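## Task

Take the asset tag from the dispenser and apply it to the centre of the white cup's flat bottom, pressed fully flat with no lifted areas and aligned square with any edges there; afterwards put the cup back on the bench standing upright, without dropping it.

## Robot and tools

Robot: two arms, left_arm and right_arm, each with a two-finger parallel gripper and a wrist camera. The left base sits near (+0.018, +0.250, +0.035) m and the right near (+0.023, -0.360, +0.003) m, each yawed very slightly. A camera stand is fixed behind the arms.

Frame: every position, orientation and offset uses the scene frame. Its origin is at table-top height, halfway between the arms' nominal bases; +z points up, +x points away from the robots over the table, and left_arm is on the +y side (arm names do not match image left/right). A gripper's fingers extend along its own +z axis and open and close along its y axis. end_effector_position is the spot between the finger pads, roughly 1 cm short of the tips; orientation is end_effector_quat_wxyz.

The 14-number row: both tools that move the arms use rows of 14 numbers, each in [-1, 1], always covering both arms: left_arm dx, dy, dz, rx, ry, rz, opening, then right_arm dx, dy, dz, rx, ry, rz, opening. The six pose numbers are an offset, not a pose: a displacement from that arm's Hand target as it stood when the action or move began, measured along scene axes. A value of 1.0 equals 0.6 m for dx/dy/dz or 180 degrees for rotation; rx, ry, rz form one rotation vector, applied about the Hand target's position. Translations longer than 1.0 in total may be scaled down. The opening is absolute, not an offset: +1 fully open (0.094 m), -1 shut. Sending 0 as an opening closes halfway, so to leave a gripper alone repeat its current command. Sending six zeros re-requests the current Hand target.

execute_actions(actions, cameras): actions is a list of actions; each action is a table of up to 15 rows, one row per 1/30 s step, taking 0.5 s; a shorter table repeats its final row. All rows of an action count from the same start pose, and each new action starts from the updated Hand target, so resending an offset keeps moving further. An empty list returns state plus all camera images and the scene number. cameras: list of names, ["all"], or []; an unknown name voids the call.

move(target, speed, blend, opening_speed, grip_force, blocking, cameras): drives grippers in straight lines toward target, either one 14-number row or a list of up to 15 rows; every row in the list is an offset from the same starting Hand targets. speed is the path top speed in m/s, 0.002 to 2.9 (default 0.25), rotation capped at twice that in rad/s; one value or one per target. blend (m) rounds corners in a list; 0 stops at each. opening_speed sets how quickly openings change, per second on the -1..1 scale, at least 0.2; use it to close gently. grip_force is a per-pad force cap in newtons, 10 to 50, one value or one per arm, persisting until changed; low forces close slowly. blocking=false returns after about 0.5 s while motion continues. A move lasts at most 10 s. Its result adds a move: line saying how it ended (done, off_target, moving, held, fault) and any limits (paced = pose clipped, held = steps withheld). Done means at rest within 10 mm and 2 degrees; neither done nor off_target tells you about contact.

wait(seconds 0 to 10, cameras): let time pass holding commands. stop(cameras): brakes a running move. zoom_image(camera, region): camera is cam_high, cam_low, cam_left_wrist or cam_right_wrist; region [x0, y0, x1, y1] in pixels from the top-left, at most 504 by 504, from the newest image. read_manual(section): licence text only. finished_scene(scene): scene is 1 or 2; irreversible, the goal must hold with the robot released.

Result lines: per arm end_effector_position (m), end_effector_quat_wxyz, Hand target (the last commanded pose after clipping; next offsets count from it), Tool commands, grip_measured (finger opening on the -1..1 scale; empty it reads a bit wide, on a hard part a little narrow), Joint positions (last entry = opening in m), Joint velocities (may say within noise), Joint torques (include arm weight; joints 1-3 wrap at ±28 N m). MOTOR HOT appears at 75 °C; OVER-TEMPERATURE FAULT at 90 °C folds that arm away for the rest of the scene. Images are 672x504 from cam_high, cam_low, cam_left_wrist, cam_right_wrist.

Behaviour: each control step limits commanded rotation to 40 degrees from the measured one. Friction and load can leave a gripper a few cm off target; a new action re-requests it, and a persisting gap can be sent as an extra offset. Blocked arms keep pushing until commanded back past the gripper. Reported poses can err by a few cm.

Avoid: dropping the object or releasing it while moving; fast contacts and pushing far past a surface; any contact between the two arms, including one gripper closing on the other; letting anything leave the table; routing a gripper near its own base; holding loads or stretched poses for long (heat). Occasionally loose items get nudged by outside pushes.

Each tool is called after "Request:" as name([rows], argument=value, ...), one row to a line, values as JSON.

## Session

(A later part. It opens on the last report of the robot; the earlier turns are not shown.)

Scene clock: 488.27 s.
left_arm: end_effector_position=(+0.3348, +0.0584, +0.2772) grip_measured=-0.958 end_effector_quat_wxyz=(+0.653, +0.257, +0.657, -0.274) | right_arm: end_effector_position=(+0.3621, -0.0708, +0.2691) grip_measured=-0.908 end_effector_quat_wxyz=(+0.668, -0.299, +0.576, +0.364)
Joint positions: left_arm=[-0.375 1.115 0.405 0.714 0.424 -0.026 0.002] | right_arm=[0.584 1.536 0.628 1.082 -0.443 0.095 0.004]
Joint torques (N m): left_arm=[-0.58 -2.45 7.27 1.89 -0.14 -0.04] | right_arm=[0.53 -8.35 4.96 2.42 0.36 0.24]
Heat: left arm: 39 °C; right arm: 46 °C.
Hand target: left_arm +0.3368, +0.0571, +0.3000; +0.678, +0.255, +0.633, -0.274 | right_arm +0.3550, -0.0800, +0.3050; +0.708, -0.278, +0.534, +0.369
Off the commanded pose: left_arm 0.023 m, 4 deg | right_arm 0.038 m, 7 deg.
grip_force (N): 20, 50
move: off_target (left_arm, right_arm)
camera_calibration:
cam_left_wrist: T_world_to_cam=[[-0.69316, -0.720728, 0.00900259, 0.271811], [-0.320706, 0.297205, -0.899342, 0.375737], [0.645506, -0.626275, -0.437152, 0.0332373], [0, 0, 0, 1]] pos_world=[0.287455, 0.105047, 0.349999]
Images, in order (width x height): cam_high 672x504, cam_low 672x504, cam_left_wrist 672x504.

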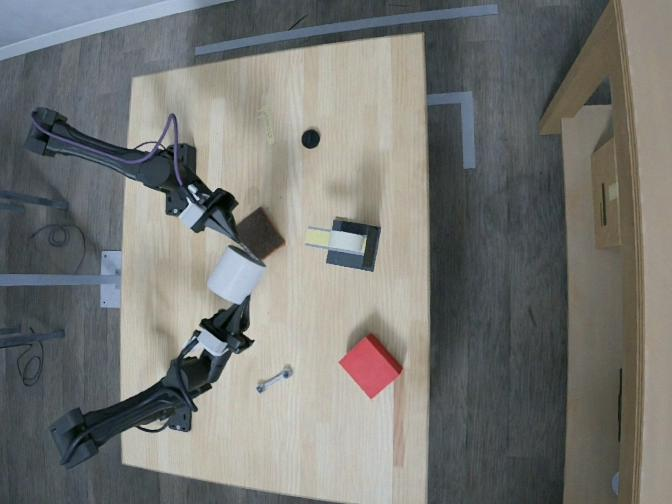

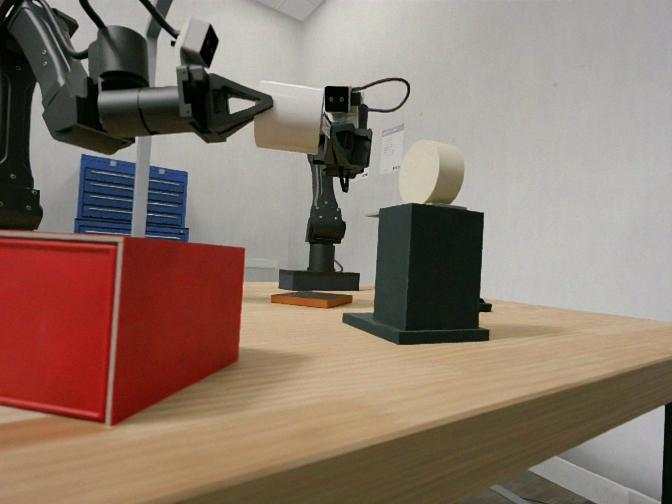

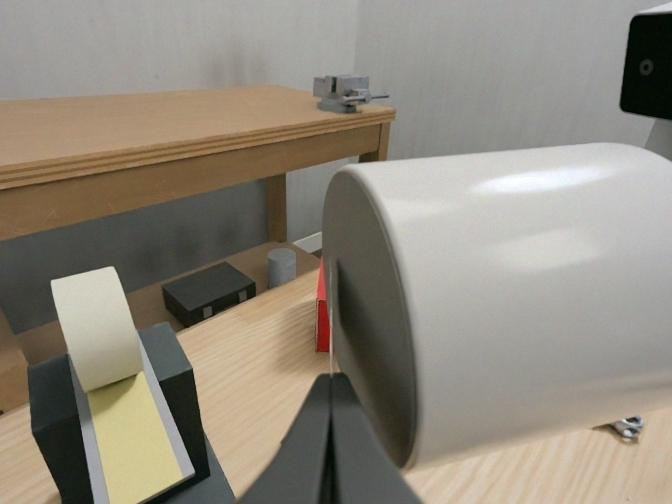

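Request:
move(target=[0.0150, -0.001, 0.0167, 0, 0, 0, -1.0, 0, 0, 0, 0, 0, 0, -1.0], speed=0.03, cameras=["cam_high", "cam_low", "cam_left_wrist"])

Request:
zoom_image(camera="cam_left_wrist", region=[280, 180, 500, 400])

Request:
zoom_image(camera="cam_high", region=[220, 220, 280, 275])

Request:
zoom_image(camera="cam_low", region=[300, 80, 360, 150])

Scene clock: 497.20 s.
left_arm: end_effector_position=(+0.3414, +0.0563, +0.2880) grip_measured=-0.958 end_effector_quat_wxyz=(+0.660, +0.257, +0.651, -0.273) | right_arm: end_effector_position=(+0.3621, -0.0708, +0.2691) grip_measured=-0.908 end_effector_quat_wxyz=(+0.668, -0.299, +0.576, +0.364)
Joint positions: left_arm=[-0.375 1.135 0.443 0.714 0.422 -0.026 0.002] | right_arm=[0.584 1.536 0.628 1.082 -0.443 0.095 0.004]
Joint torques (N m): left_arm=[0.38 -2.37 8.73 1.59 -0.01 -0.02] | right_arm=[0.53 -8.35 4.96 2.42 0.36 0.25]
Heat: left arm: 39 °C; right arm: 46 °C.
Hand target: left_arm +0.3458, +0.0565, +0.3100; +0.678, +0.255, +0.633, -0.274 | right_arm +0.3550, -0.0800, +0.3050; +0.708, -0.278, +0.534, +0.369
Off the commanded pose: left_arm 0.022 m, 3 deg | right_arm 0.038 m, 7 deg.
grip_force (N): 20, 50
move: off_target (left_arm, right_arm)
camera_calibration:
cam_left_wrist: T_world_to_cam=[[-0.692163, -0.72174, 0.00153594, 0.276591], [-0.305495, 0.291046, -0.906623, 0.385394], [0.653899, -0.628, -0.421939, 0.025305], [0, 0, 0, 1]] pos_world=[0.292635, 0.103351, 0.359659]
Images, in order (width x height): cam_high 672x504, cam_low 672x504, cam_left_wrist 672x504.

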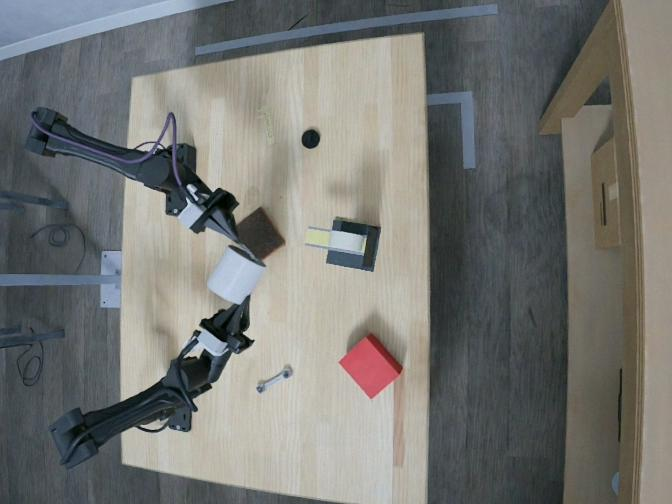

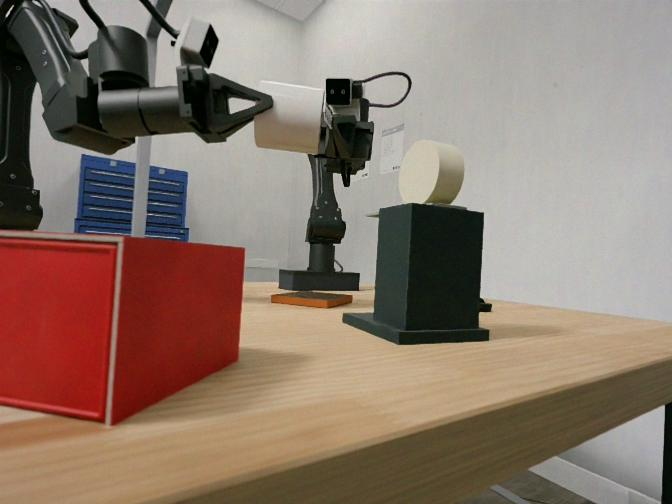

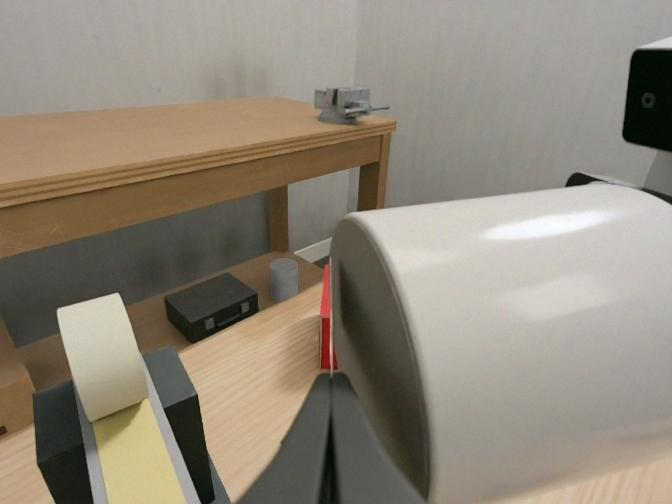

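Scaled by 2.291 from the camera's 672x504 image, which has a finer 960x720 frame.

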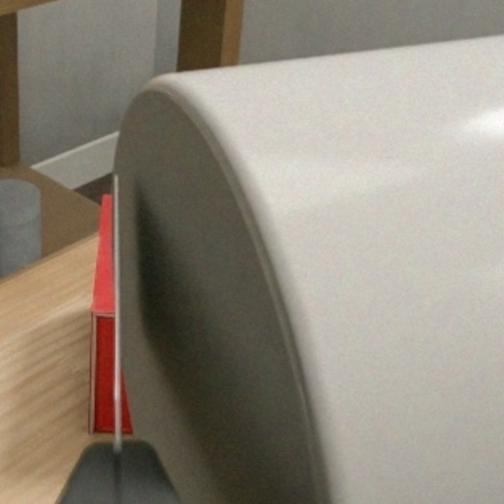

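Scaled by 8.400 from the camera's 672x504 image, which has a finer 960x720 frame.

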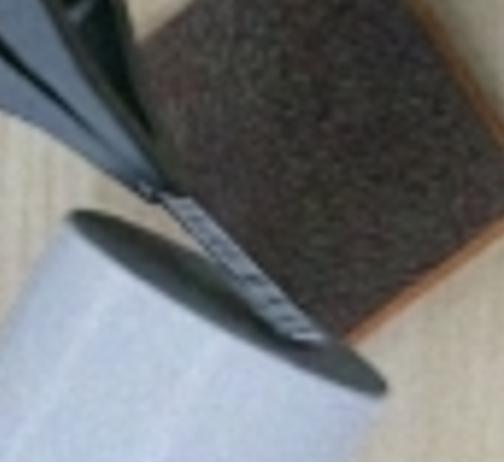

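Scaled by 7.200 from the camera's 672x504 image, which has a finer 960x720 frame.

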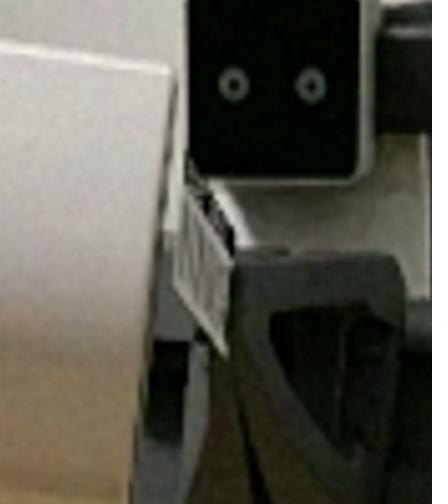

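Request:
move(target=[0.0, 0, -0.0167, 0, 0, 0, -1.0, 0, 0, 0, 0, 0, 0, -1.0], speed=0.03, cameras=["cam_high", "cam_low", "cam_left_wrist"])

Request:
zoom_image(camera="cam_high", region=[220, 220, 280, 275])

Request:
zoom_image(camera="cam_low", region=[300, 80, 360, 150])

Scene clock: 502.40 s.
left_arm: end_effector_position=(+0.3444, +0.0552, +0.2797) grip_measured=-0.958 end_effector_quat_wxyz=(+0.652, +0.257, +0.659, -0.273) | right_arm: end_effector_position=(+0.3621, -0.0708, +0.2691) grip_measured=-0.908 end_effector_quat_wxyz=(+0.668, -0.299, +0.576, +0.364)
Joint positions: left_arm=[-0.375 1.16 0.443 0.716 0.422 -0.026 0.002] | right_arm=[0.584 1.536 0.628 1.082 -0.443 0.095 0.004]
Joint torques (N m): left_arm=[0.27 -2.45 6.08 2.07 -0.01 -0.04] | right_arm=[0.53 -8.38 4.97 2.42 0.36 0.24]
Heat: left arm: 39 °C; right arm: 47 °C.
Hand target: left_arm +0.3458, +0.0565, +0.3000; +0.678, +0.255, +0.633, -0.274 | right_arm +0.3550, -0.0800, +0.3050; +0.708, -0.278, +0.534, +0.369
Off the commanded pose: left_arm 0.020 m, 4 deg | right_arm 0.038 m, 7 deg.
grip_force (N): 20, 50
move: off_target (left_arm, right_arm)
camera_calibration:
cam_left_wrist: T_world_to_cam=[[-0.692023, -0.721792, 0.0109366, 0.275215], [-0.325034, 0.298029, -0.897514, 0.382976], [0.644559, -0.624655, -0.44085, 0.0274284], [0, 0, 0, 1]] pos_world=[0.297256, 0.101643, 0.352808]
Images, in order (width x height): cam_high 672x504, cam_low 672x504, cam_left_wrist 672x504.

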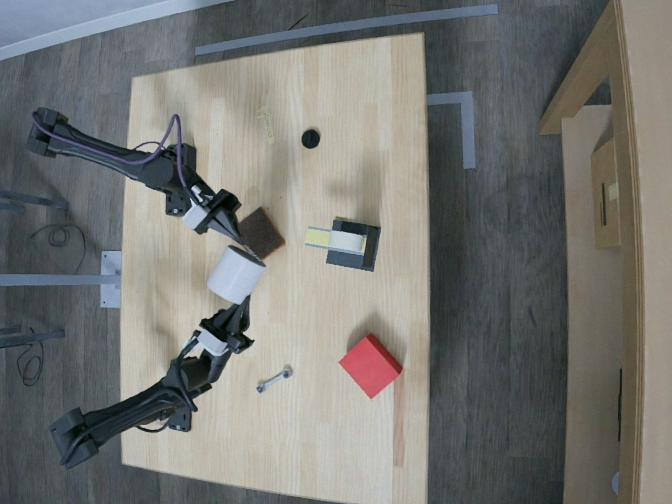

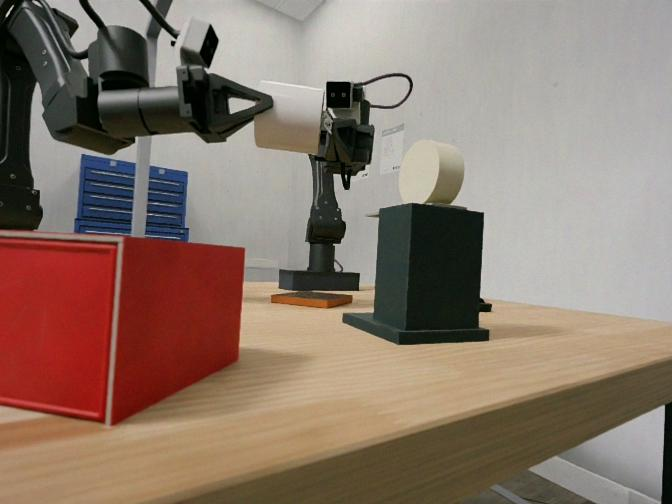

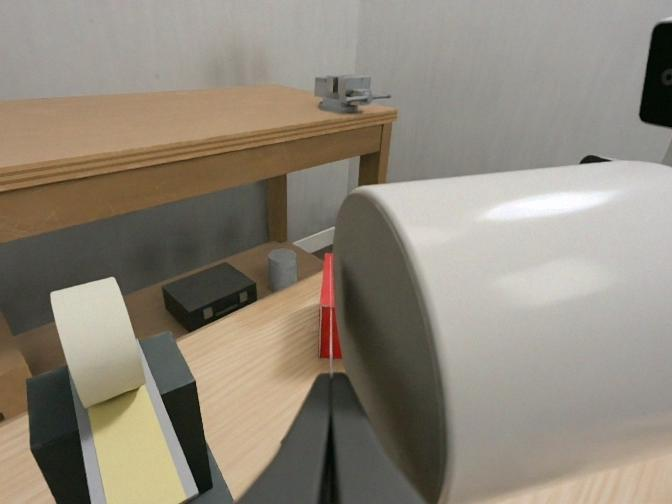

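Scaled by 8.400 from the camera's 672x504 image, which has a finer 960x720 frame.

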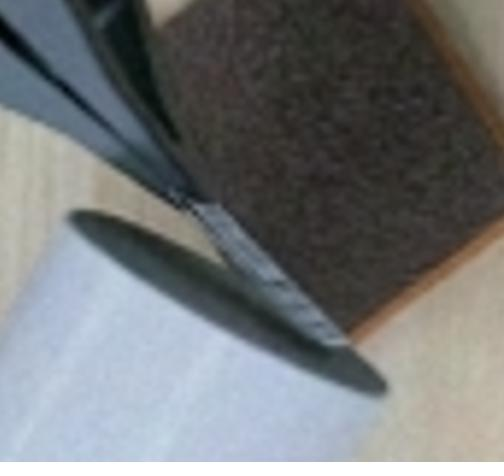

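Scaled by 7.200 from the camera's 672x504 image, which has a finer 960x720 frame.

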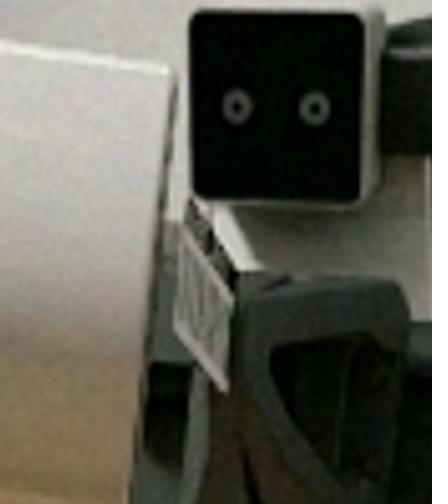

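Request:
move(target=[-0.0051, -0.0086, 0, 0, 0, 0, -1.0, 0, 0, 0, 0, 0, 0, -1.0], speed=0.03, cameras=["cam_high", "cam_low", "cam_left_wrist"])

Request:
zoom_image(camera="cam_high", region=[220, 220, 280, 275])

Request:
zoom_image(camera="cam_left_wrist", region=[280, 180, 500, 400])

Scene clock: 507.83 s.
left_arm: end_effector_position=(+0.3427, +0.0512, +0.2797) grip_measured=-0.958 end_effector_quat_wxyz=(+0.652, +0.258, +0.659, -0.274) | right_arm: end_effector_position=(+0.3624, -0.0710, +0.2691) grip_measured=-0.908 end_effector_quat_wxyz=(+0.668, -0.299, +0.577, +0.363)
Joint positions: left_arm=[-0.393 1.16 0.443 0.716 0.407 -0.026 0.002] | right_arm=[0.584 1.536 0.628 1.082 -0.442 0.095 0.004]
Joint torques (N m): left_arm=[-0.5 -2.96 5.83 2.05 -0.09 -0.02] | right_arm=[0.53 -8.36 4.97 2.42 0.36 0.24]
Heat: left arm: 39 °C; right arm: 47 °C.
Hand target: left_arm +0.3428, +0.0514, +0.3000; +0.678, +0.255, +0.633, -0.274 | right_arm +0.3550, -0.0800, +0.3050; +0.708, -0.278, +0.534, +0.369
Off the commanded pose: left_arm 0.020 m, 4 deg | right_arm 0.038 m, 7 deg.
grip_force (N): 20, 50
move: off_target (left_arm, right_arm)
camera_calibration:
cam_left_wrist: T_world_to_cam=[[-0.694189, -0.71971, 0.0108919, 0.271824], [-0.324113, 0.299037, -0.897512, 0.383217], [0.642692, -0.626573, -0.440856, 0.0268269], [0, 0, 0, 1]] pos_world=[0.295662, 0.0978476, 0.352808]
Images, in order (width x height): cam_high 672x504, cam_low 672x504, cam_left_wrist 672x504.

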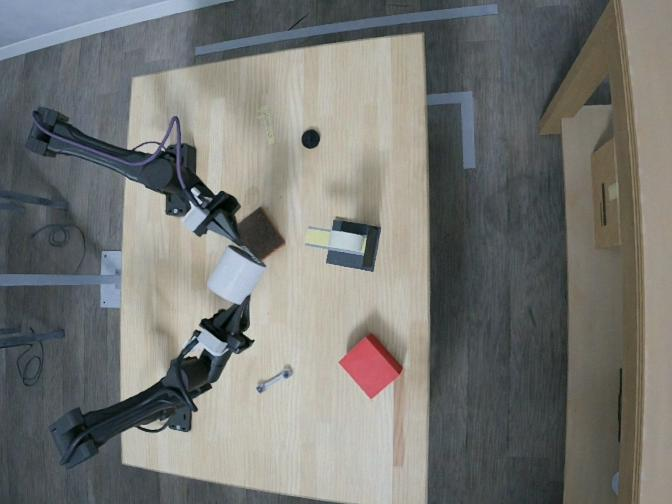

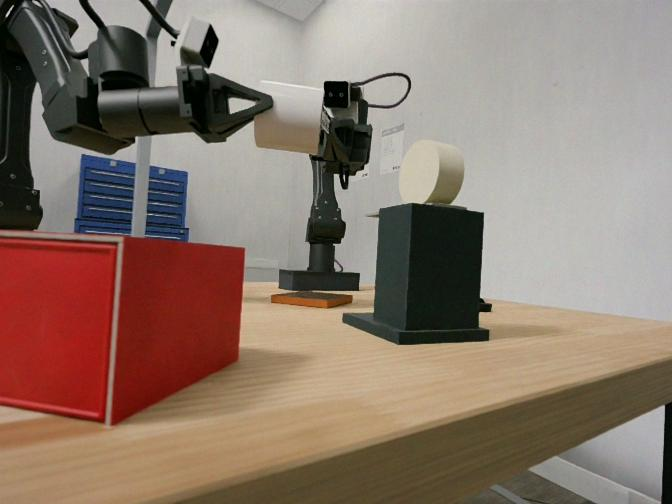

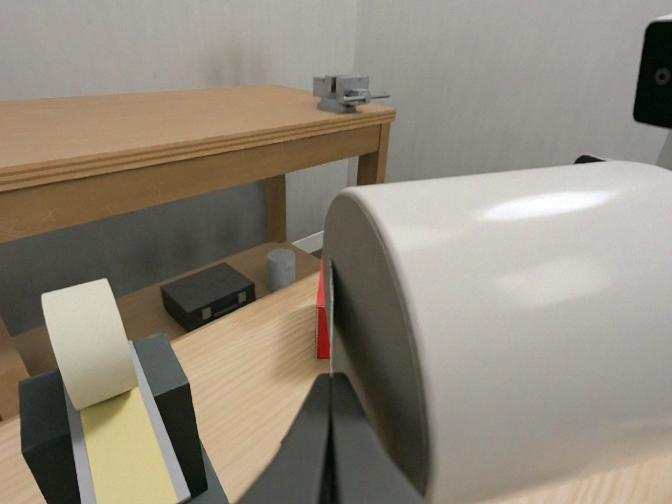

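Scaled by 8.400 from the camera's 672x504 image, which has a finer 960x720 frame.

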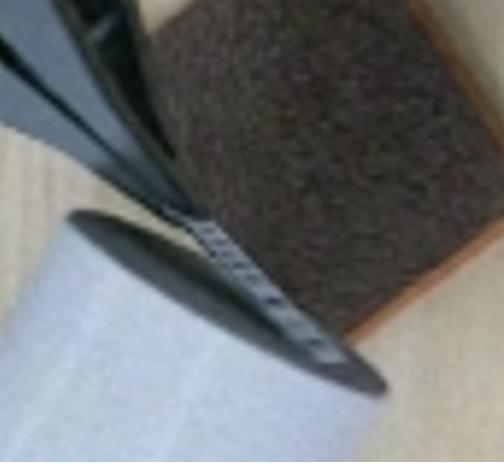

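Scaled by 2.291 from the camera's 672x504 image, which has a finer 960x720 frame.

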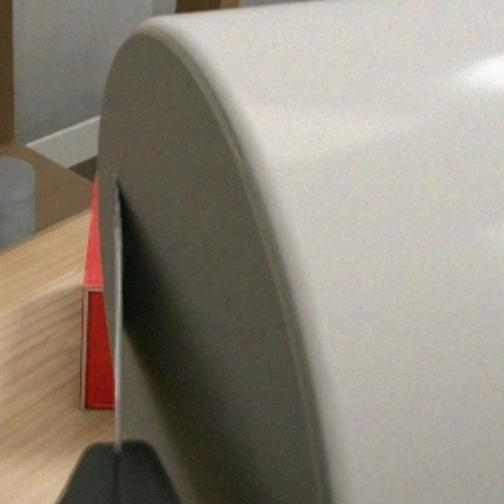

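Request:
move(target=[-0.0052, -0.0087, 0, 0, 0, 0, -1.0, 0, 0, 0, 0, 0, 0, -1.0], speed=0.03, cameras=["cam_high", "cam_low", "cam_left_wrist"])

Request:
zoom_image(camera="cam_high", region=[220, 220, 280, 275])

Request:
zoom_image(camera="cam_left_wrist", region=[280, 180, 500, 400])

Scene clock: 517.40 s.
left_arm: end_effector_position=(+0.3408, +0.0460, +0.2797) grip_measured=-0.958 end_effector_quat_wxyz=(+0.652, +0.257, +0.659, -0.274) | right_arm: end_effector_position=(+0.3624, -0.0710, +0.2691) grip_measured=-0.908 end_effector_quat_wxyz=(+0.668, -0.299, +0.577, +0.363)
Joint positions: left_arm=[-0.421 1.16 0.443 0.716 0.378 -0.026 0.002] | right_arm=[0.584 1.536 0.628 1.082 -0.442 0.095 0.004]
Joint torques (N m): left_arm=[-0.54 -3.38 5.76 2.02 -0.1 0] | right_arm=[0.53 -8.36 4.97 2.42 0.35 0.24]
Heat: left arm: 39 °C; right arm: 47 °C.
Hand target: left_arm +0.3397, +0.0462, +0.3000; +0.678, +0.255, +0.633, -0.274 | right_arm +0.3550, -0.0800, +0.3050; +0.708, -0.278, +0.534, +0.369
Off the commanded pose: left_arm 0.020 m, 4 deg | right_arm 0.038 m, 7 deg.
grip_force (N): 20, 50
move: off_target (left_arm, right_arm)
camera_calibration:
cam_left_wrist: T_world_to_cam=[[-0.693119, -0.720741, 0.0108833, 0.266402], [-0.32453, 0.29854, -0.897527, 0.384327], [0.643636, -0.625624, -0.440826, 0.0244162], [0, 0, 0, 1]] pos_world=[0.293659, 0.0925454, 0.352808]
Images, in order (width x height): cam_high 672x504, cam_low 672x504, cam_left_wrist 672x504.

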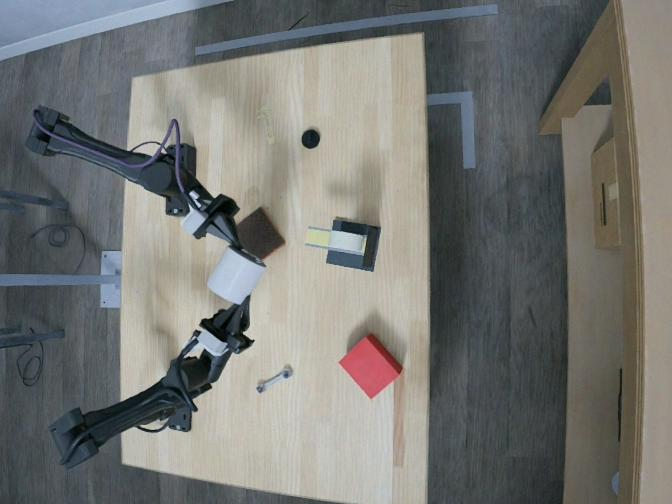

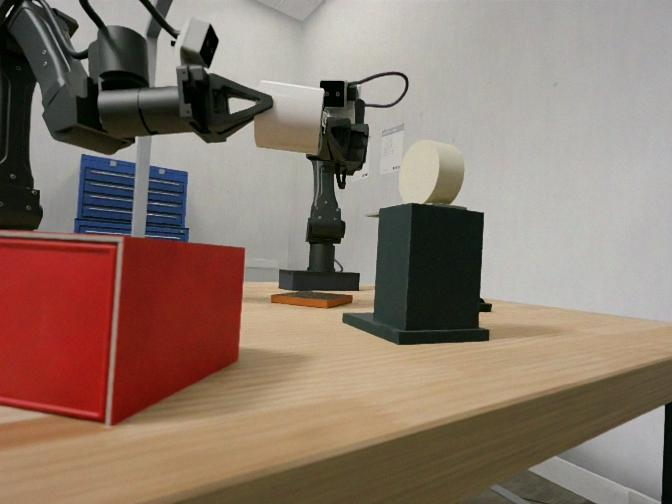

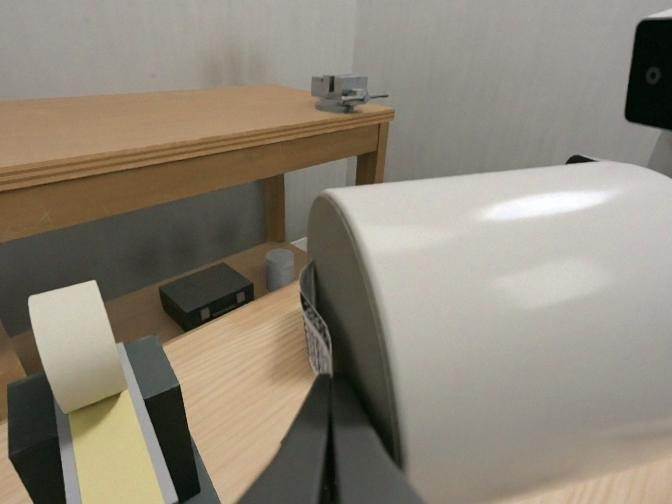

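Scaled by 8.400 from the camera's 672x504 image, which has a finer 960x720 frame.

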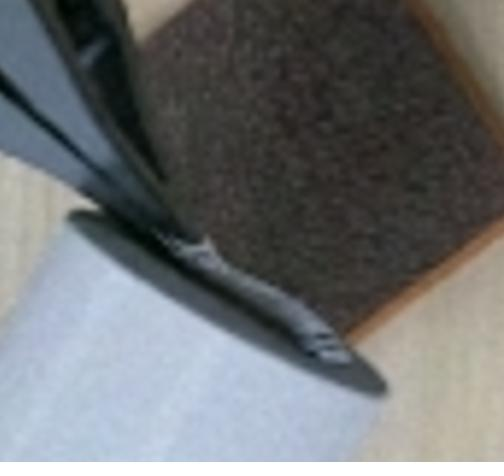

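Scaled by 2.291 from the camera's 672x504 image, which has a finer 960x720 frame.

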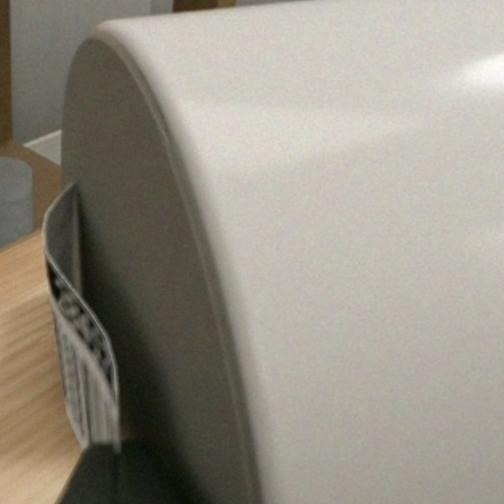

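Request:
move(target=[-0.0073, 0.0040, 0, 0, 0, 0, -1.0, 0, 0, 0, 0, 0, 0, -1.0], speed=0.02, cameras=["cam_high", "cam_left_wrist"])

Request:
zoom_image(camera="cam_high", region=[220, 220, 280, 275])

Request:
zoom_image(camera="cam_left_wrist", region=[280, 180, 500, 400])

Scene clock: 542.37 s.
left_arm: end_effector_position=(+0.3394, +0.0466, +0.2803) grip_measured=-0.958 end_effector_quat_wxyz=(+0.653, +0.257, +0.658, -0.274) | right_arm: end_effector_position=(+0.3624, -0.0710, +0.2691) grip_measured=-0.908 end_effector_quat_wxyz=(+0.668, -0.299, +0.577, +0.363)
Joint positions: left_arm=[-0.421 1.152 0.439 0.716 0.378 -0.026 0.002] | right_arm=[0.584 1.536 0.628 1.082 -0.442 0.095 0.004]
Joint torques (N m): left_arm=[-0.38 -4.72 5.05 1.92 -0.06 0.04] | right_arm=[0.53 -8.35 4.97 2.42 0.36 0.24]
Heat: left arm: 40 °C; right arm: 48 °C.
Hand target: left_arm +0.3353, +0.0486, +0.3000; +0.678, +0.255, +0.633, -0.274 | right_arm +0.3550, -0.0800, +0.3050; +0.708, -0.278, +0.534, +0.369
Off the commanded pose: left_arm 0.020 m, 4 deg | right_arm 0.038 m, 7 deg.
grip_force (N): 20, 50
move: off_target (left_arm, right_arm)
camera_calibration:
cam_left_wrist: T_world_to_cam=[[-0.693179, -0.7207, 0.00970406, 0.266222], [-0.321976, 0.297579, -0.898765, 0.383732], [0.644852, -0.626129, -0.438324, 0.024868], [0, 0, 0, 1]] pos_world=[0.292056, 0.0932465, 0.353202]
Images, in order (width x height): cam_high 672x504, cam_left_wrist 672x504.

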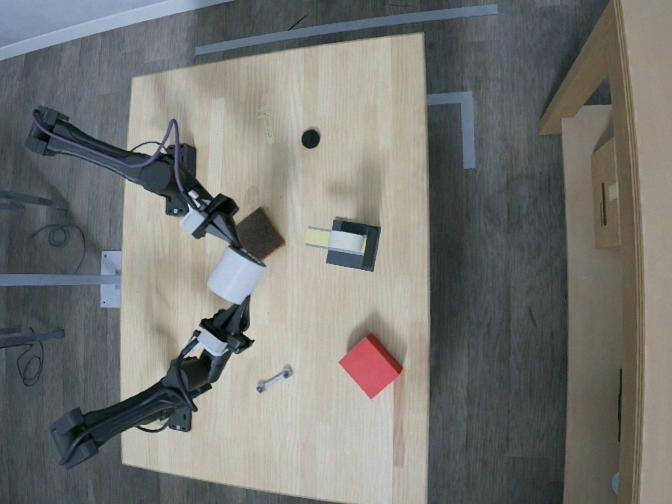

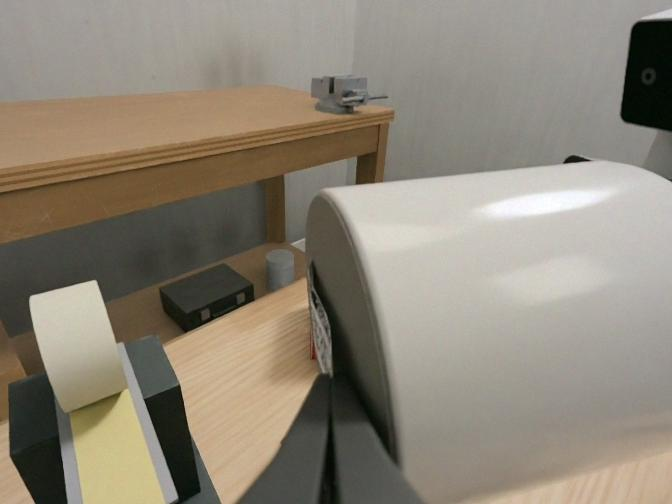

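Scaled by 8.400 from the camera's 672x504 image, which has a finer 960x720 frame.

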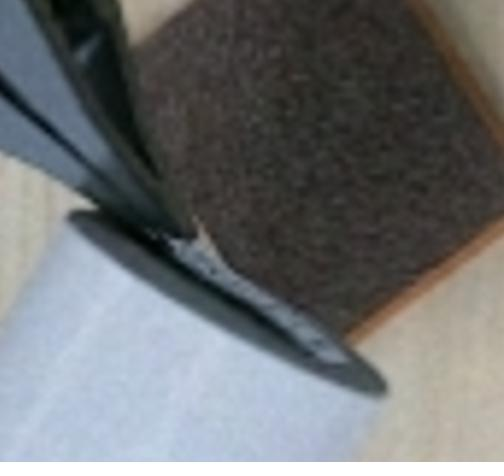

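Scaled by 2.291 from the camera's 672x504 image, which has a finer 960x720 frame.

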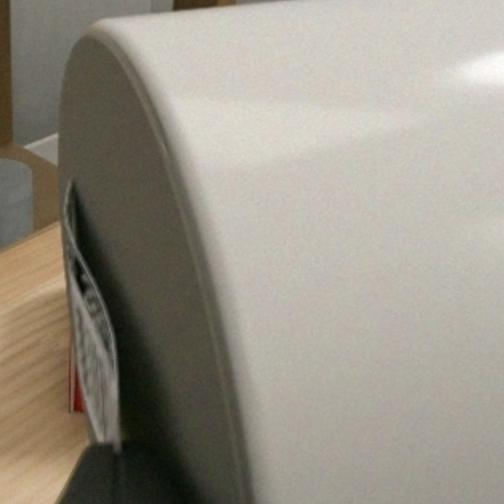

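Request:
move(target=[-0.0044, 0.0024, 0, 0, 0, 0, -1.0, 0, 0, 0, 0, 0, 0, -1.0], speed=0.02, cameras=["cam_high", "cam_left_wrist"])

Request:
zoom_image(camera="cam_high", region=[220, 220, 280, 275])

Request:
zoom_image(camera="cam_left_wrist", region=[280, 180, 500, 400])

Scene clock: 545.07 s.
left_arm: end_effector_position=(+0.3366, +0.0478, +0.2815) grip_measured=-0.958 end_effector_quat_wxyz=(+0.655, +0.257, +0.656, -0.274) | right_arm: end_effector_position=(+0.3619, -0.0705, +0.2691) grip_measured=-0.908 end_effector_quat_wxyz=(+0.668, -0.299, +0.577, +0.364)
Joint positions: left_arm=[-0.421 1.137 0.429 0.716 0.378 -0.026 0.002] | right_arm=[0.585 1.536 0.628 1.082 -0.442 0.096 0.004]
Joint torques (N m): left_arm=[-0.24 -4.67 5.01 1.85 -0.06 -0.01] | right_arm=[0.38 -8.35 4.97 2.42 0.36 0.23]
Heat: left arm: 39 °C; right arm: 48 °C.
Hand target: left_arm +0.3326, +0.0500, +0.3000; +0.678, +0.255, +0.633, -0.274 | right_arm +0.3550, -0.0800, +0.3050; +0.708, -0.278, +0.534, +0.369
Off the commanded pose: left_arm 0.019 m, 4 deg | right_arm 0.038 m, 7 deg.
grip_force (N): 20, 50
move: off_target (left_arm, right_arm)
camera_calibration:
cam_left_wrist: T_world_to_cam=[[-0.693239, -0.720669, 0.00747239, 0.265805], [-0.316901, 0.295494, -0.901253, 0.382663], [0.647297, -0.627151, -0.433229, 0.0256177], [0, 0, 0, 1]] pos_world=[0.288951, 0.0945489, 0.353988]
Images, in order (width x height): cam_high 672x504, cam_left_wrist 672x504.

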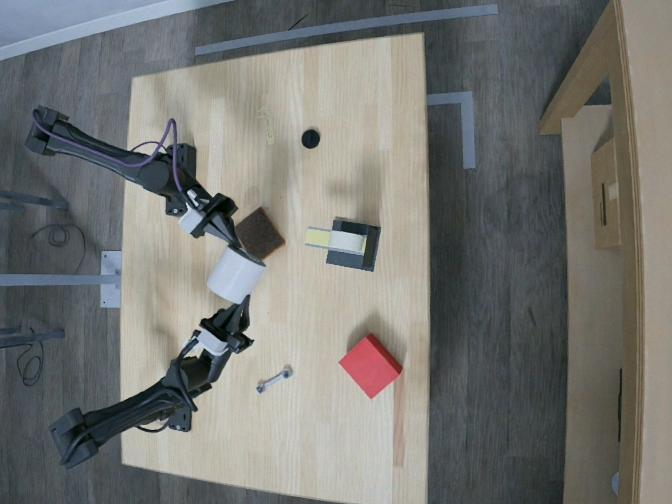

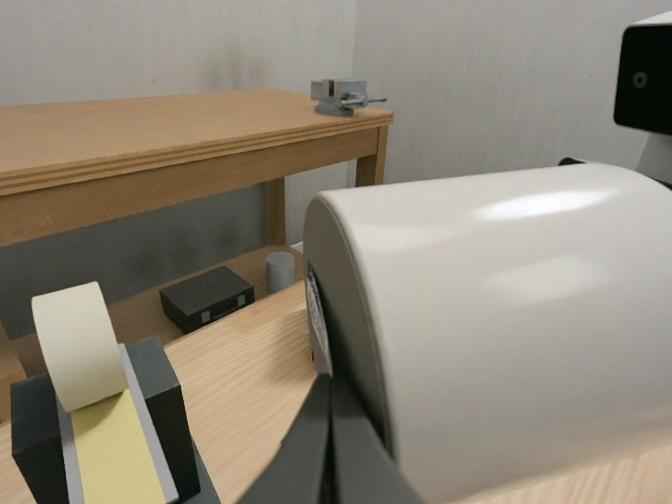

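Scaled by 8.400 from the camera's 672x504 image, which has a finer 960x720 frame.

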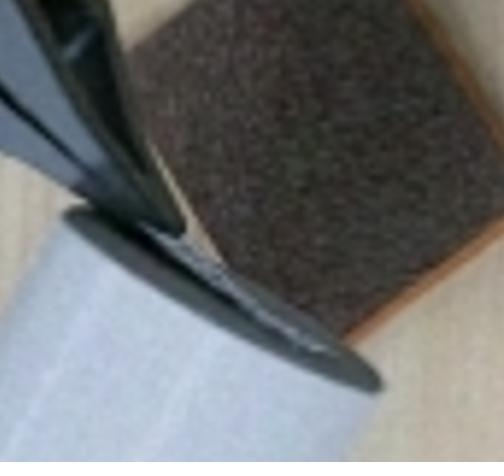

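Scaled by 2.291 from the camera's 672x504 image, which has a finer 960x720 frame.

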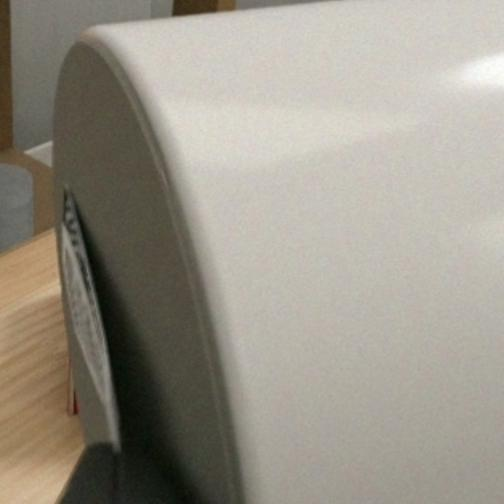

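Request:
move(target=[0, 0, 0, 0, 0, 0, -0.87, 0, 0, 0, 0, 0, 0, -1.0], speed=0.02, opening_speed=0.2, cameras=["cam_high", "cam_left_wrist", "cam_low"])

Request:
zoom_image(camera="cam_high", region=[220, 220, 280, 275])

Request:
zoom_image(camera="cam_left_wrist", region=[260, 220, 440, 400])

Scene clock: 550.27 s.
left_arm: end_effector_position=(+0.3366, +0.0478, +0.2815) grip_measured=-0.872 end_effector_quat_wxyz=(+0.655, +0.257, +0.656, -0.274) | right_arm: end_effector_position=(+0.3619, -0.0705, +0.2691) grip_measured=-0.908 end_effector_quat_wxyz=(+0.668, -0.299, +0.577, +0.364)
Joint positions: left_arm=[-0.421 1.137 0.429 0.716 0.378 -0.026 0.006] | right_arm=[0.585 1.536 0.628 1.082 -0.442 0.096 0.004]
Joint torques (N m): left_arm=[-0.2 -4.59 5.05 1.85 -0.08 0.01] | right_arm=[0.39 -8.35 4.97 2.42 0.36 0.23]
Heat: left arm: 39 °C; right arm: 49 °C.
Hand target: left_arm +0.3326, +0.0500, +0.3000; +0.678, +0.255, +0.633, -0.274 | right_arm +0.3550, -0.0800, +0.3050; +0.708, -0.278, +0.534, +0.369
Off the commanded pose: left_arm 0.019 m, 4 deg | right_arm 0.038 m, 7 deg.
grip_force (N): 20, 50
move: off_target (left_arm, right_arm)
camera_calibration:
cam_left_wrist: T_world_to_cam=[[-0.693239, -0.720669, 0.00747239, 0.265805], [-0.316901, 0.295494, -0.901253, 0.382663], [0.647297, -0.627151, -0.433229, 0.0256177], [0, 0, 0, 1]] pos_world=[0.288951, 0.0945489, 0.353988]
Images, in order (width x height): cam_high 672x504, cam_low 672x504, cam_left_wrist 672x504.

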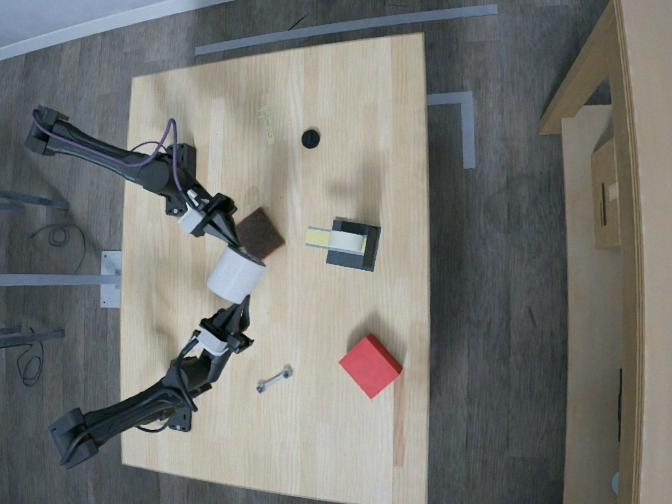

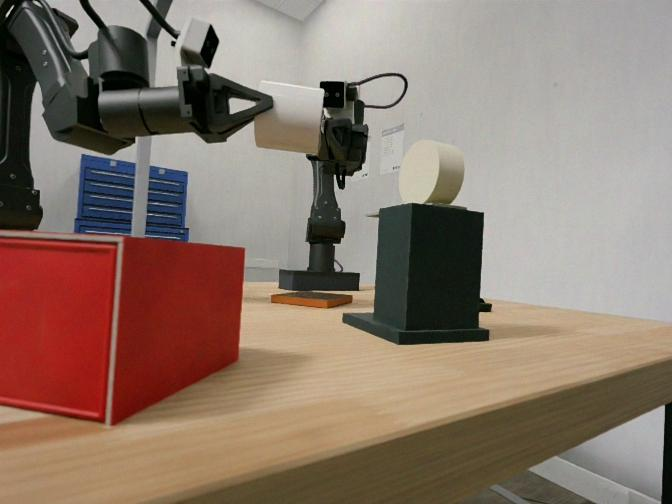

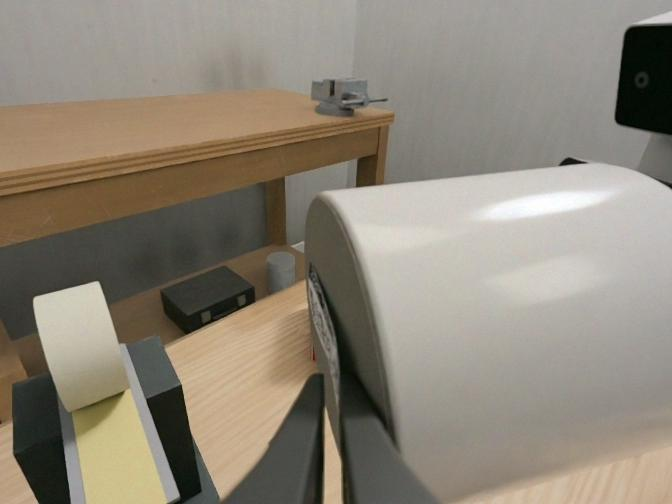

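Scaled by 8.400 from the camera's 672x504 image, which has a finer 960x720 frame.

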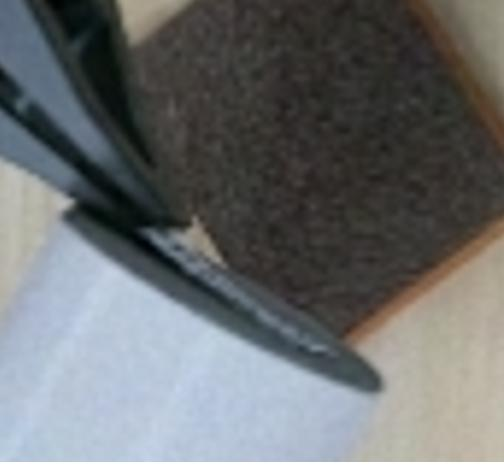

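Scaled by 2.800 from the camera's 672x504 image, which has a finer 960x720 frame.

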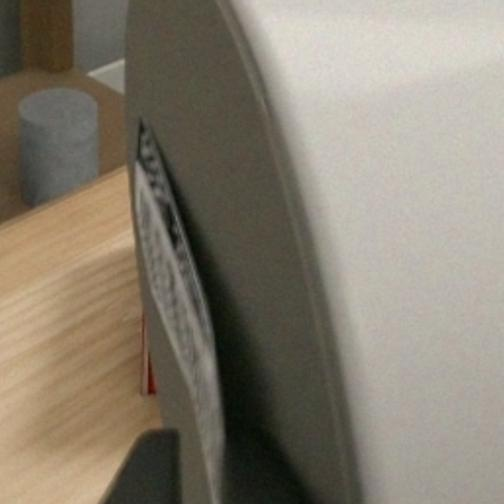

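Request:
move(target=[-0.0144, 0.0139, 0, 0, 0, 0, -0.87, 0, 0, 0, 0, 0, 0, -1.0], speed=0.02, cameras=["cam_high", "cam_left_wrist", "cam_low"])

Request:
zoom_image(camera="cam_high", region=[220, 220, 280, 275])

Request:
zoom_image(camera="cam_left_wrist", region=[260, 220, 440, 400])

Scene clock: 554.57 s.
left_arm: end_effector_position=(+0.3283, +0.0560, +0.2915) grip_measured=-0.872 end_effector_quat_wxyz=(+0.670, +0.253, +0.643, -0.270) | right_arm: end_effector_position=(+0.3599, -0.0685, +0.2706) grip_measured=-0.908 end_effector_quat_wxyz=(+0.668, -0.300, +0.574, +0.367)
Joint positions: left_arm=[-0.409 1.071 0.402 0.716 0.378 -0.026 0.006] | right_arm=[0.591 1.536 0.628 1.089 -0.442 0.098 0.004]
Joint torques (N m): left_arm=[0.62 -3.86 5.2 1.54 0.13 -0.02] | right_arm=[-0.12 -8.31 4.97 2.36 0.35 0.2]
Heat: left arm: 39 °C; right arm: 48 °C.
Hand target: left_arm +0.3240, +0.0583, +0.3000; +0.678, +0.255, +0.633, -0.274 | right_arm +0.3550, -0.0800, +0.3050; +0.708, -0.278, +0.534, +0.369
Off the commanded pose: left_arm 0.010 m, 2 deg | right_arm 0.037 m, 7 deg.
grip_force (N): 20, 50
move: off_target (right_arm)
camera_calibration:
cam_left_wrist: T_world_to_cam=[[-0.684296, -0.729175, -0.00656045, 0.267469], [-0.288115, 0.278625, -0.916165, 0.382501], [0.669872, -0.625038, -0.400748, 0.0234956], [0, 0, 0, 1]] pos_world=[0.277493, 0.103143, 0.361604]
Images, in order (width x height): cam_high 672x504, cam_low 672x504, cam_left_wrist 672x504.

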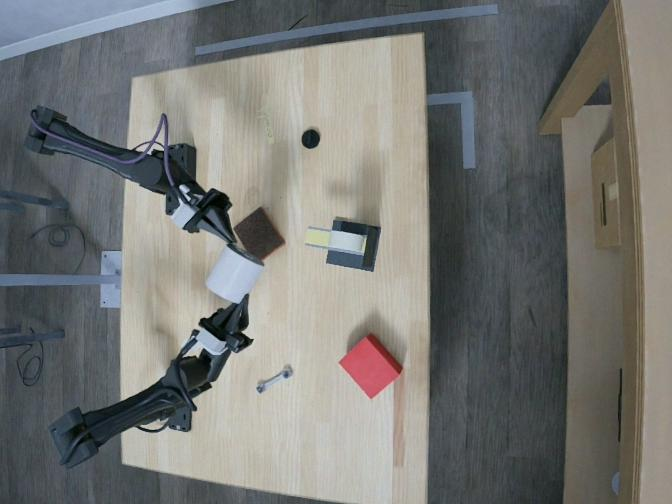

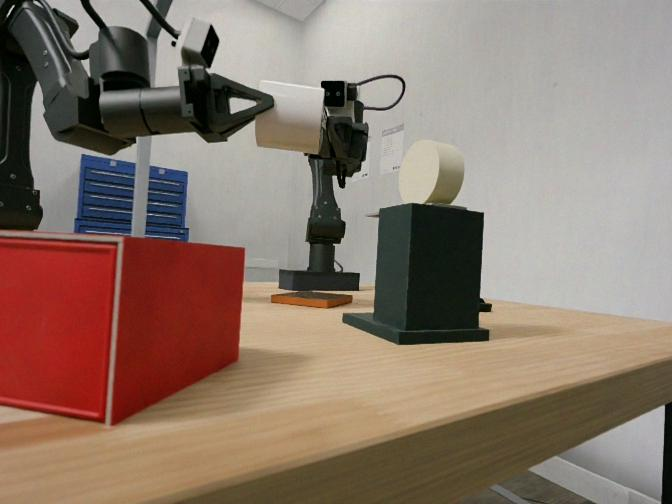

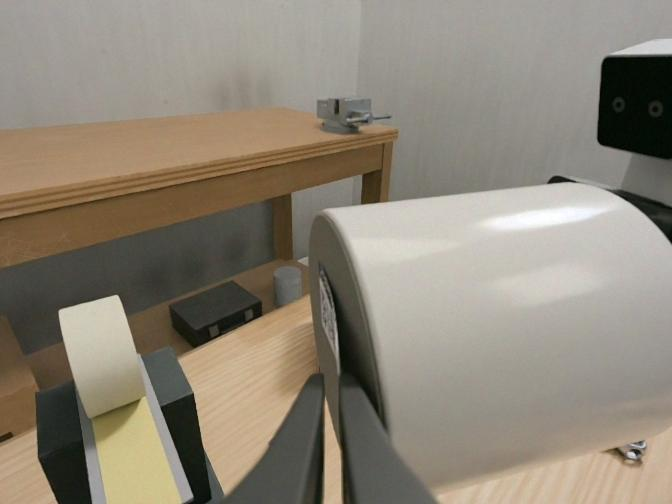

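Scaled by 8.400 from the camera's 672x504 image, which has a finer 960x720 frame.

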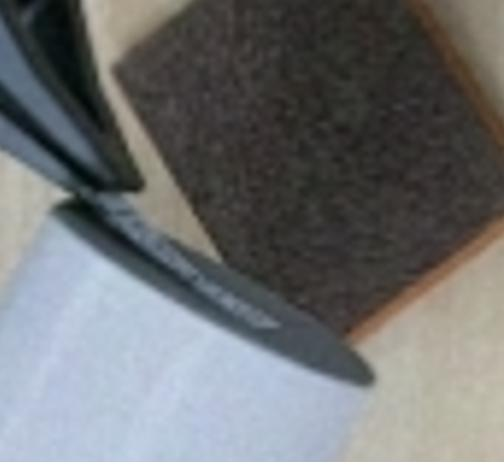

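Scaled by 2.800 from the camera's 672x504 image, which has a finer 960x720 frame.

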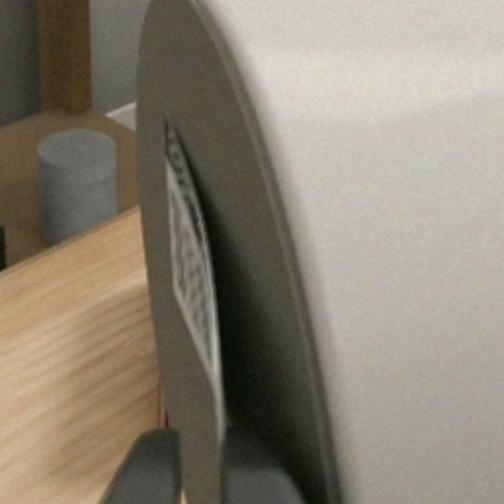

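Request:
zoom_image(camera="cam_high", region=[222, 236, 270, 272])

Request:
zoom_image(camera="cam_left_wrist", region=[300, 240, 400, 400])

Request:
zoom_image(camera="cam_low", region=[300, 80, 360, 150])

Scaled by 10.500 from the camera's 672x504 image, which has a finer 960x720 frame.

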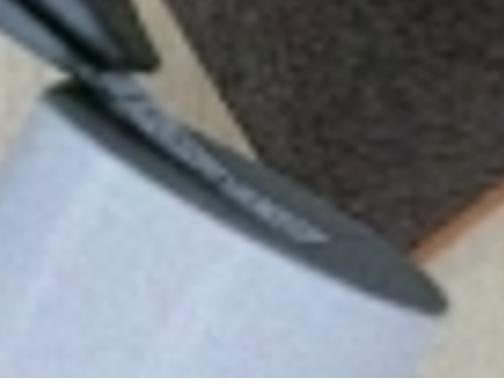

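Scaled by 3.150 from the camera's 672x504 image, which has a finer 960x720 frame.

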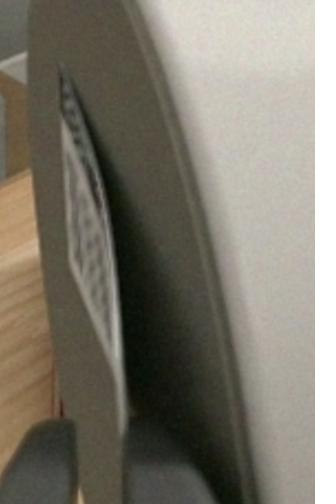

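Scaled by 7.200 from the camera's 672x504 image, which has a finer 960x720 frame.

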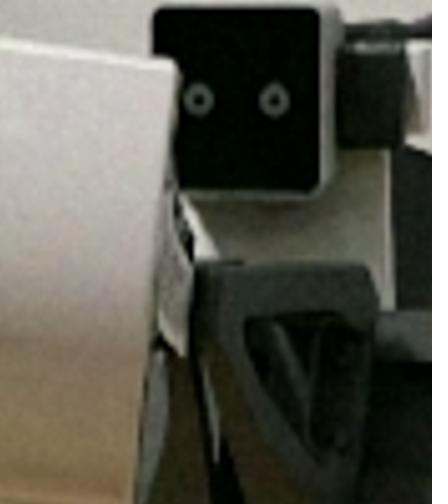

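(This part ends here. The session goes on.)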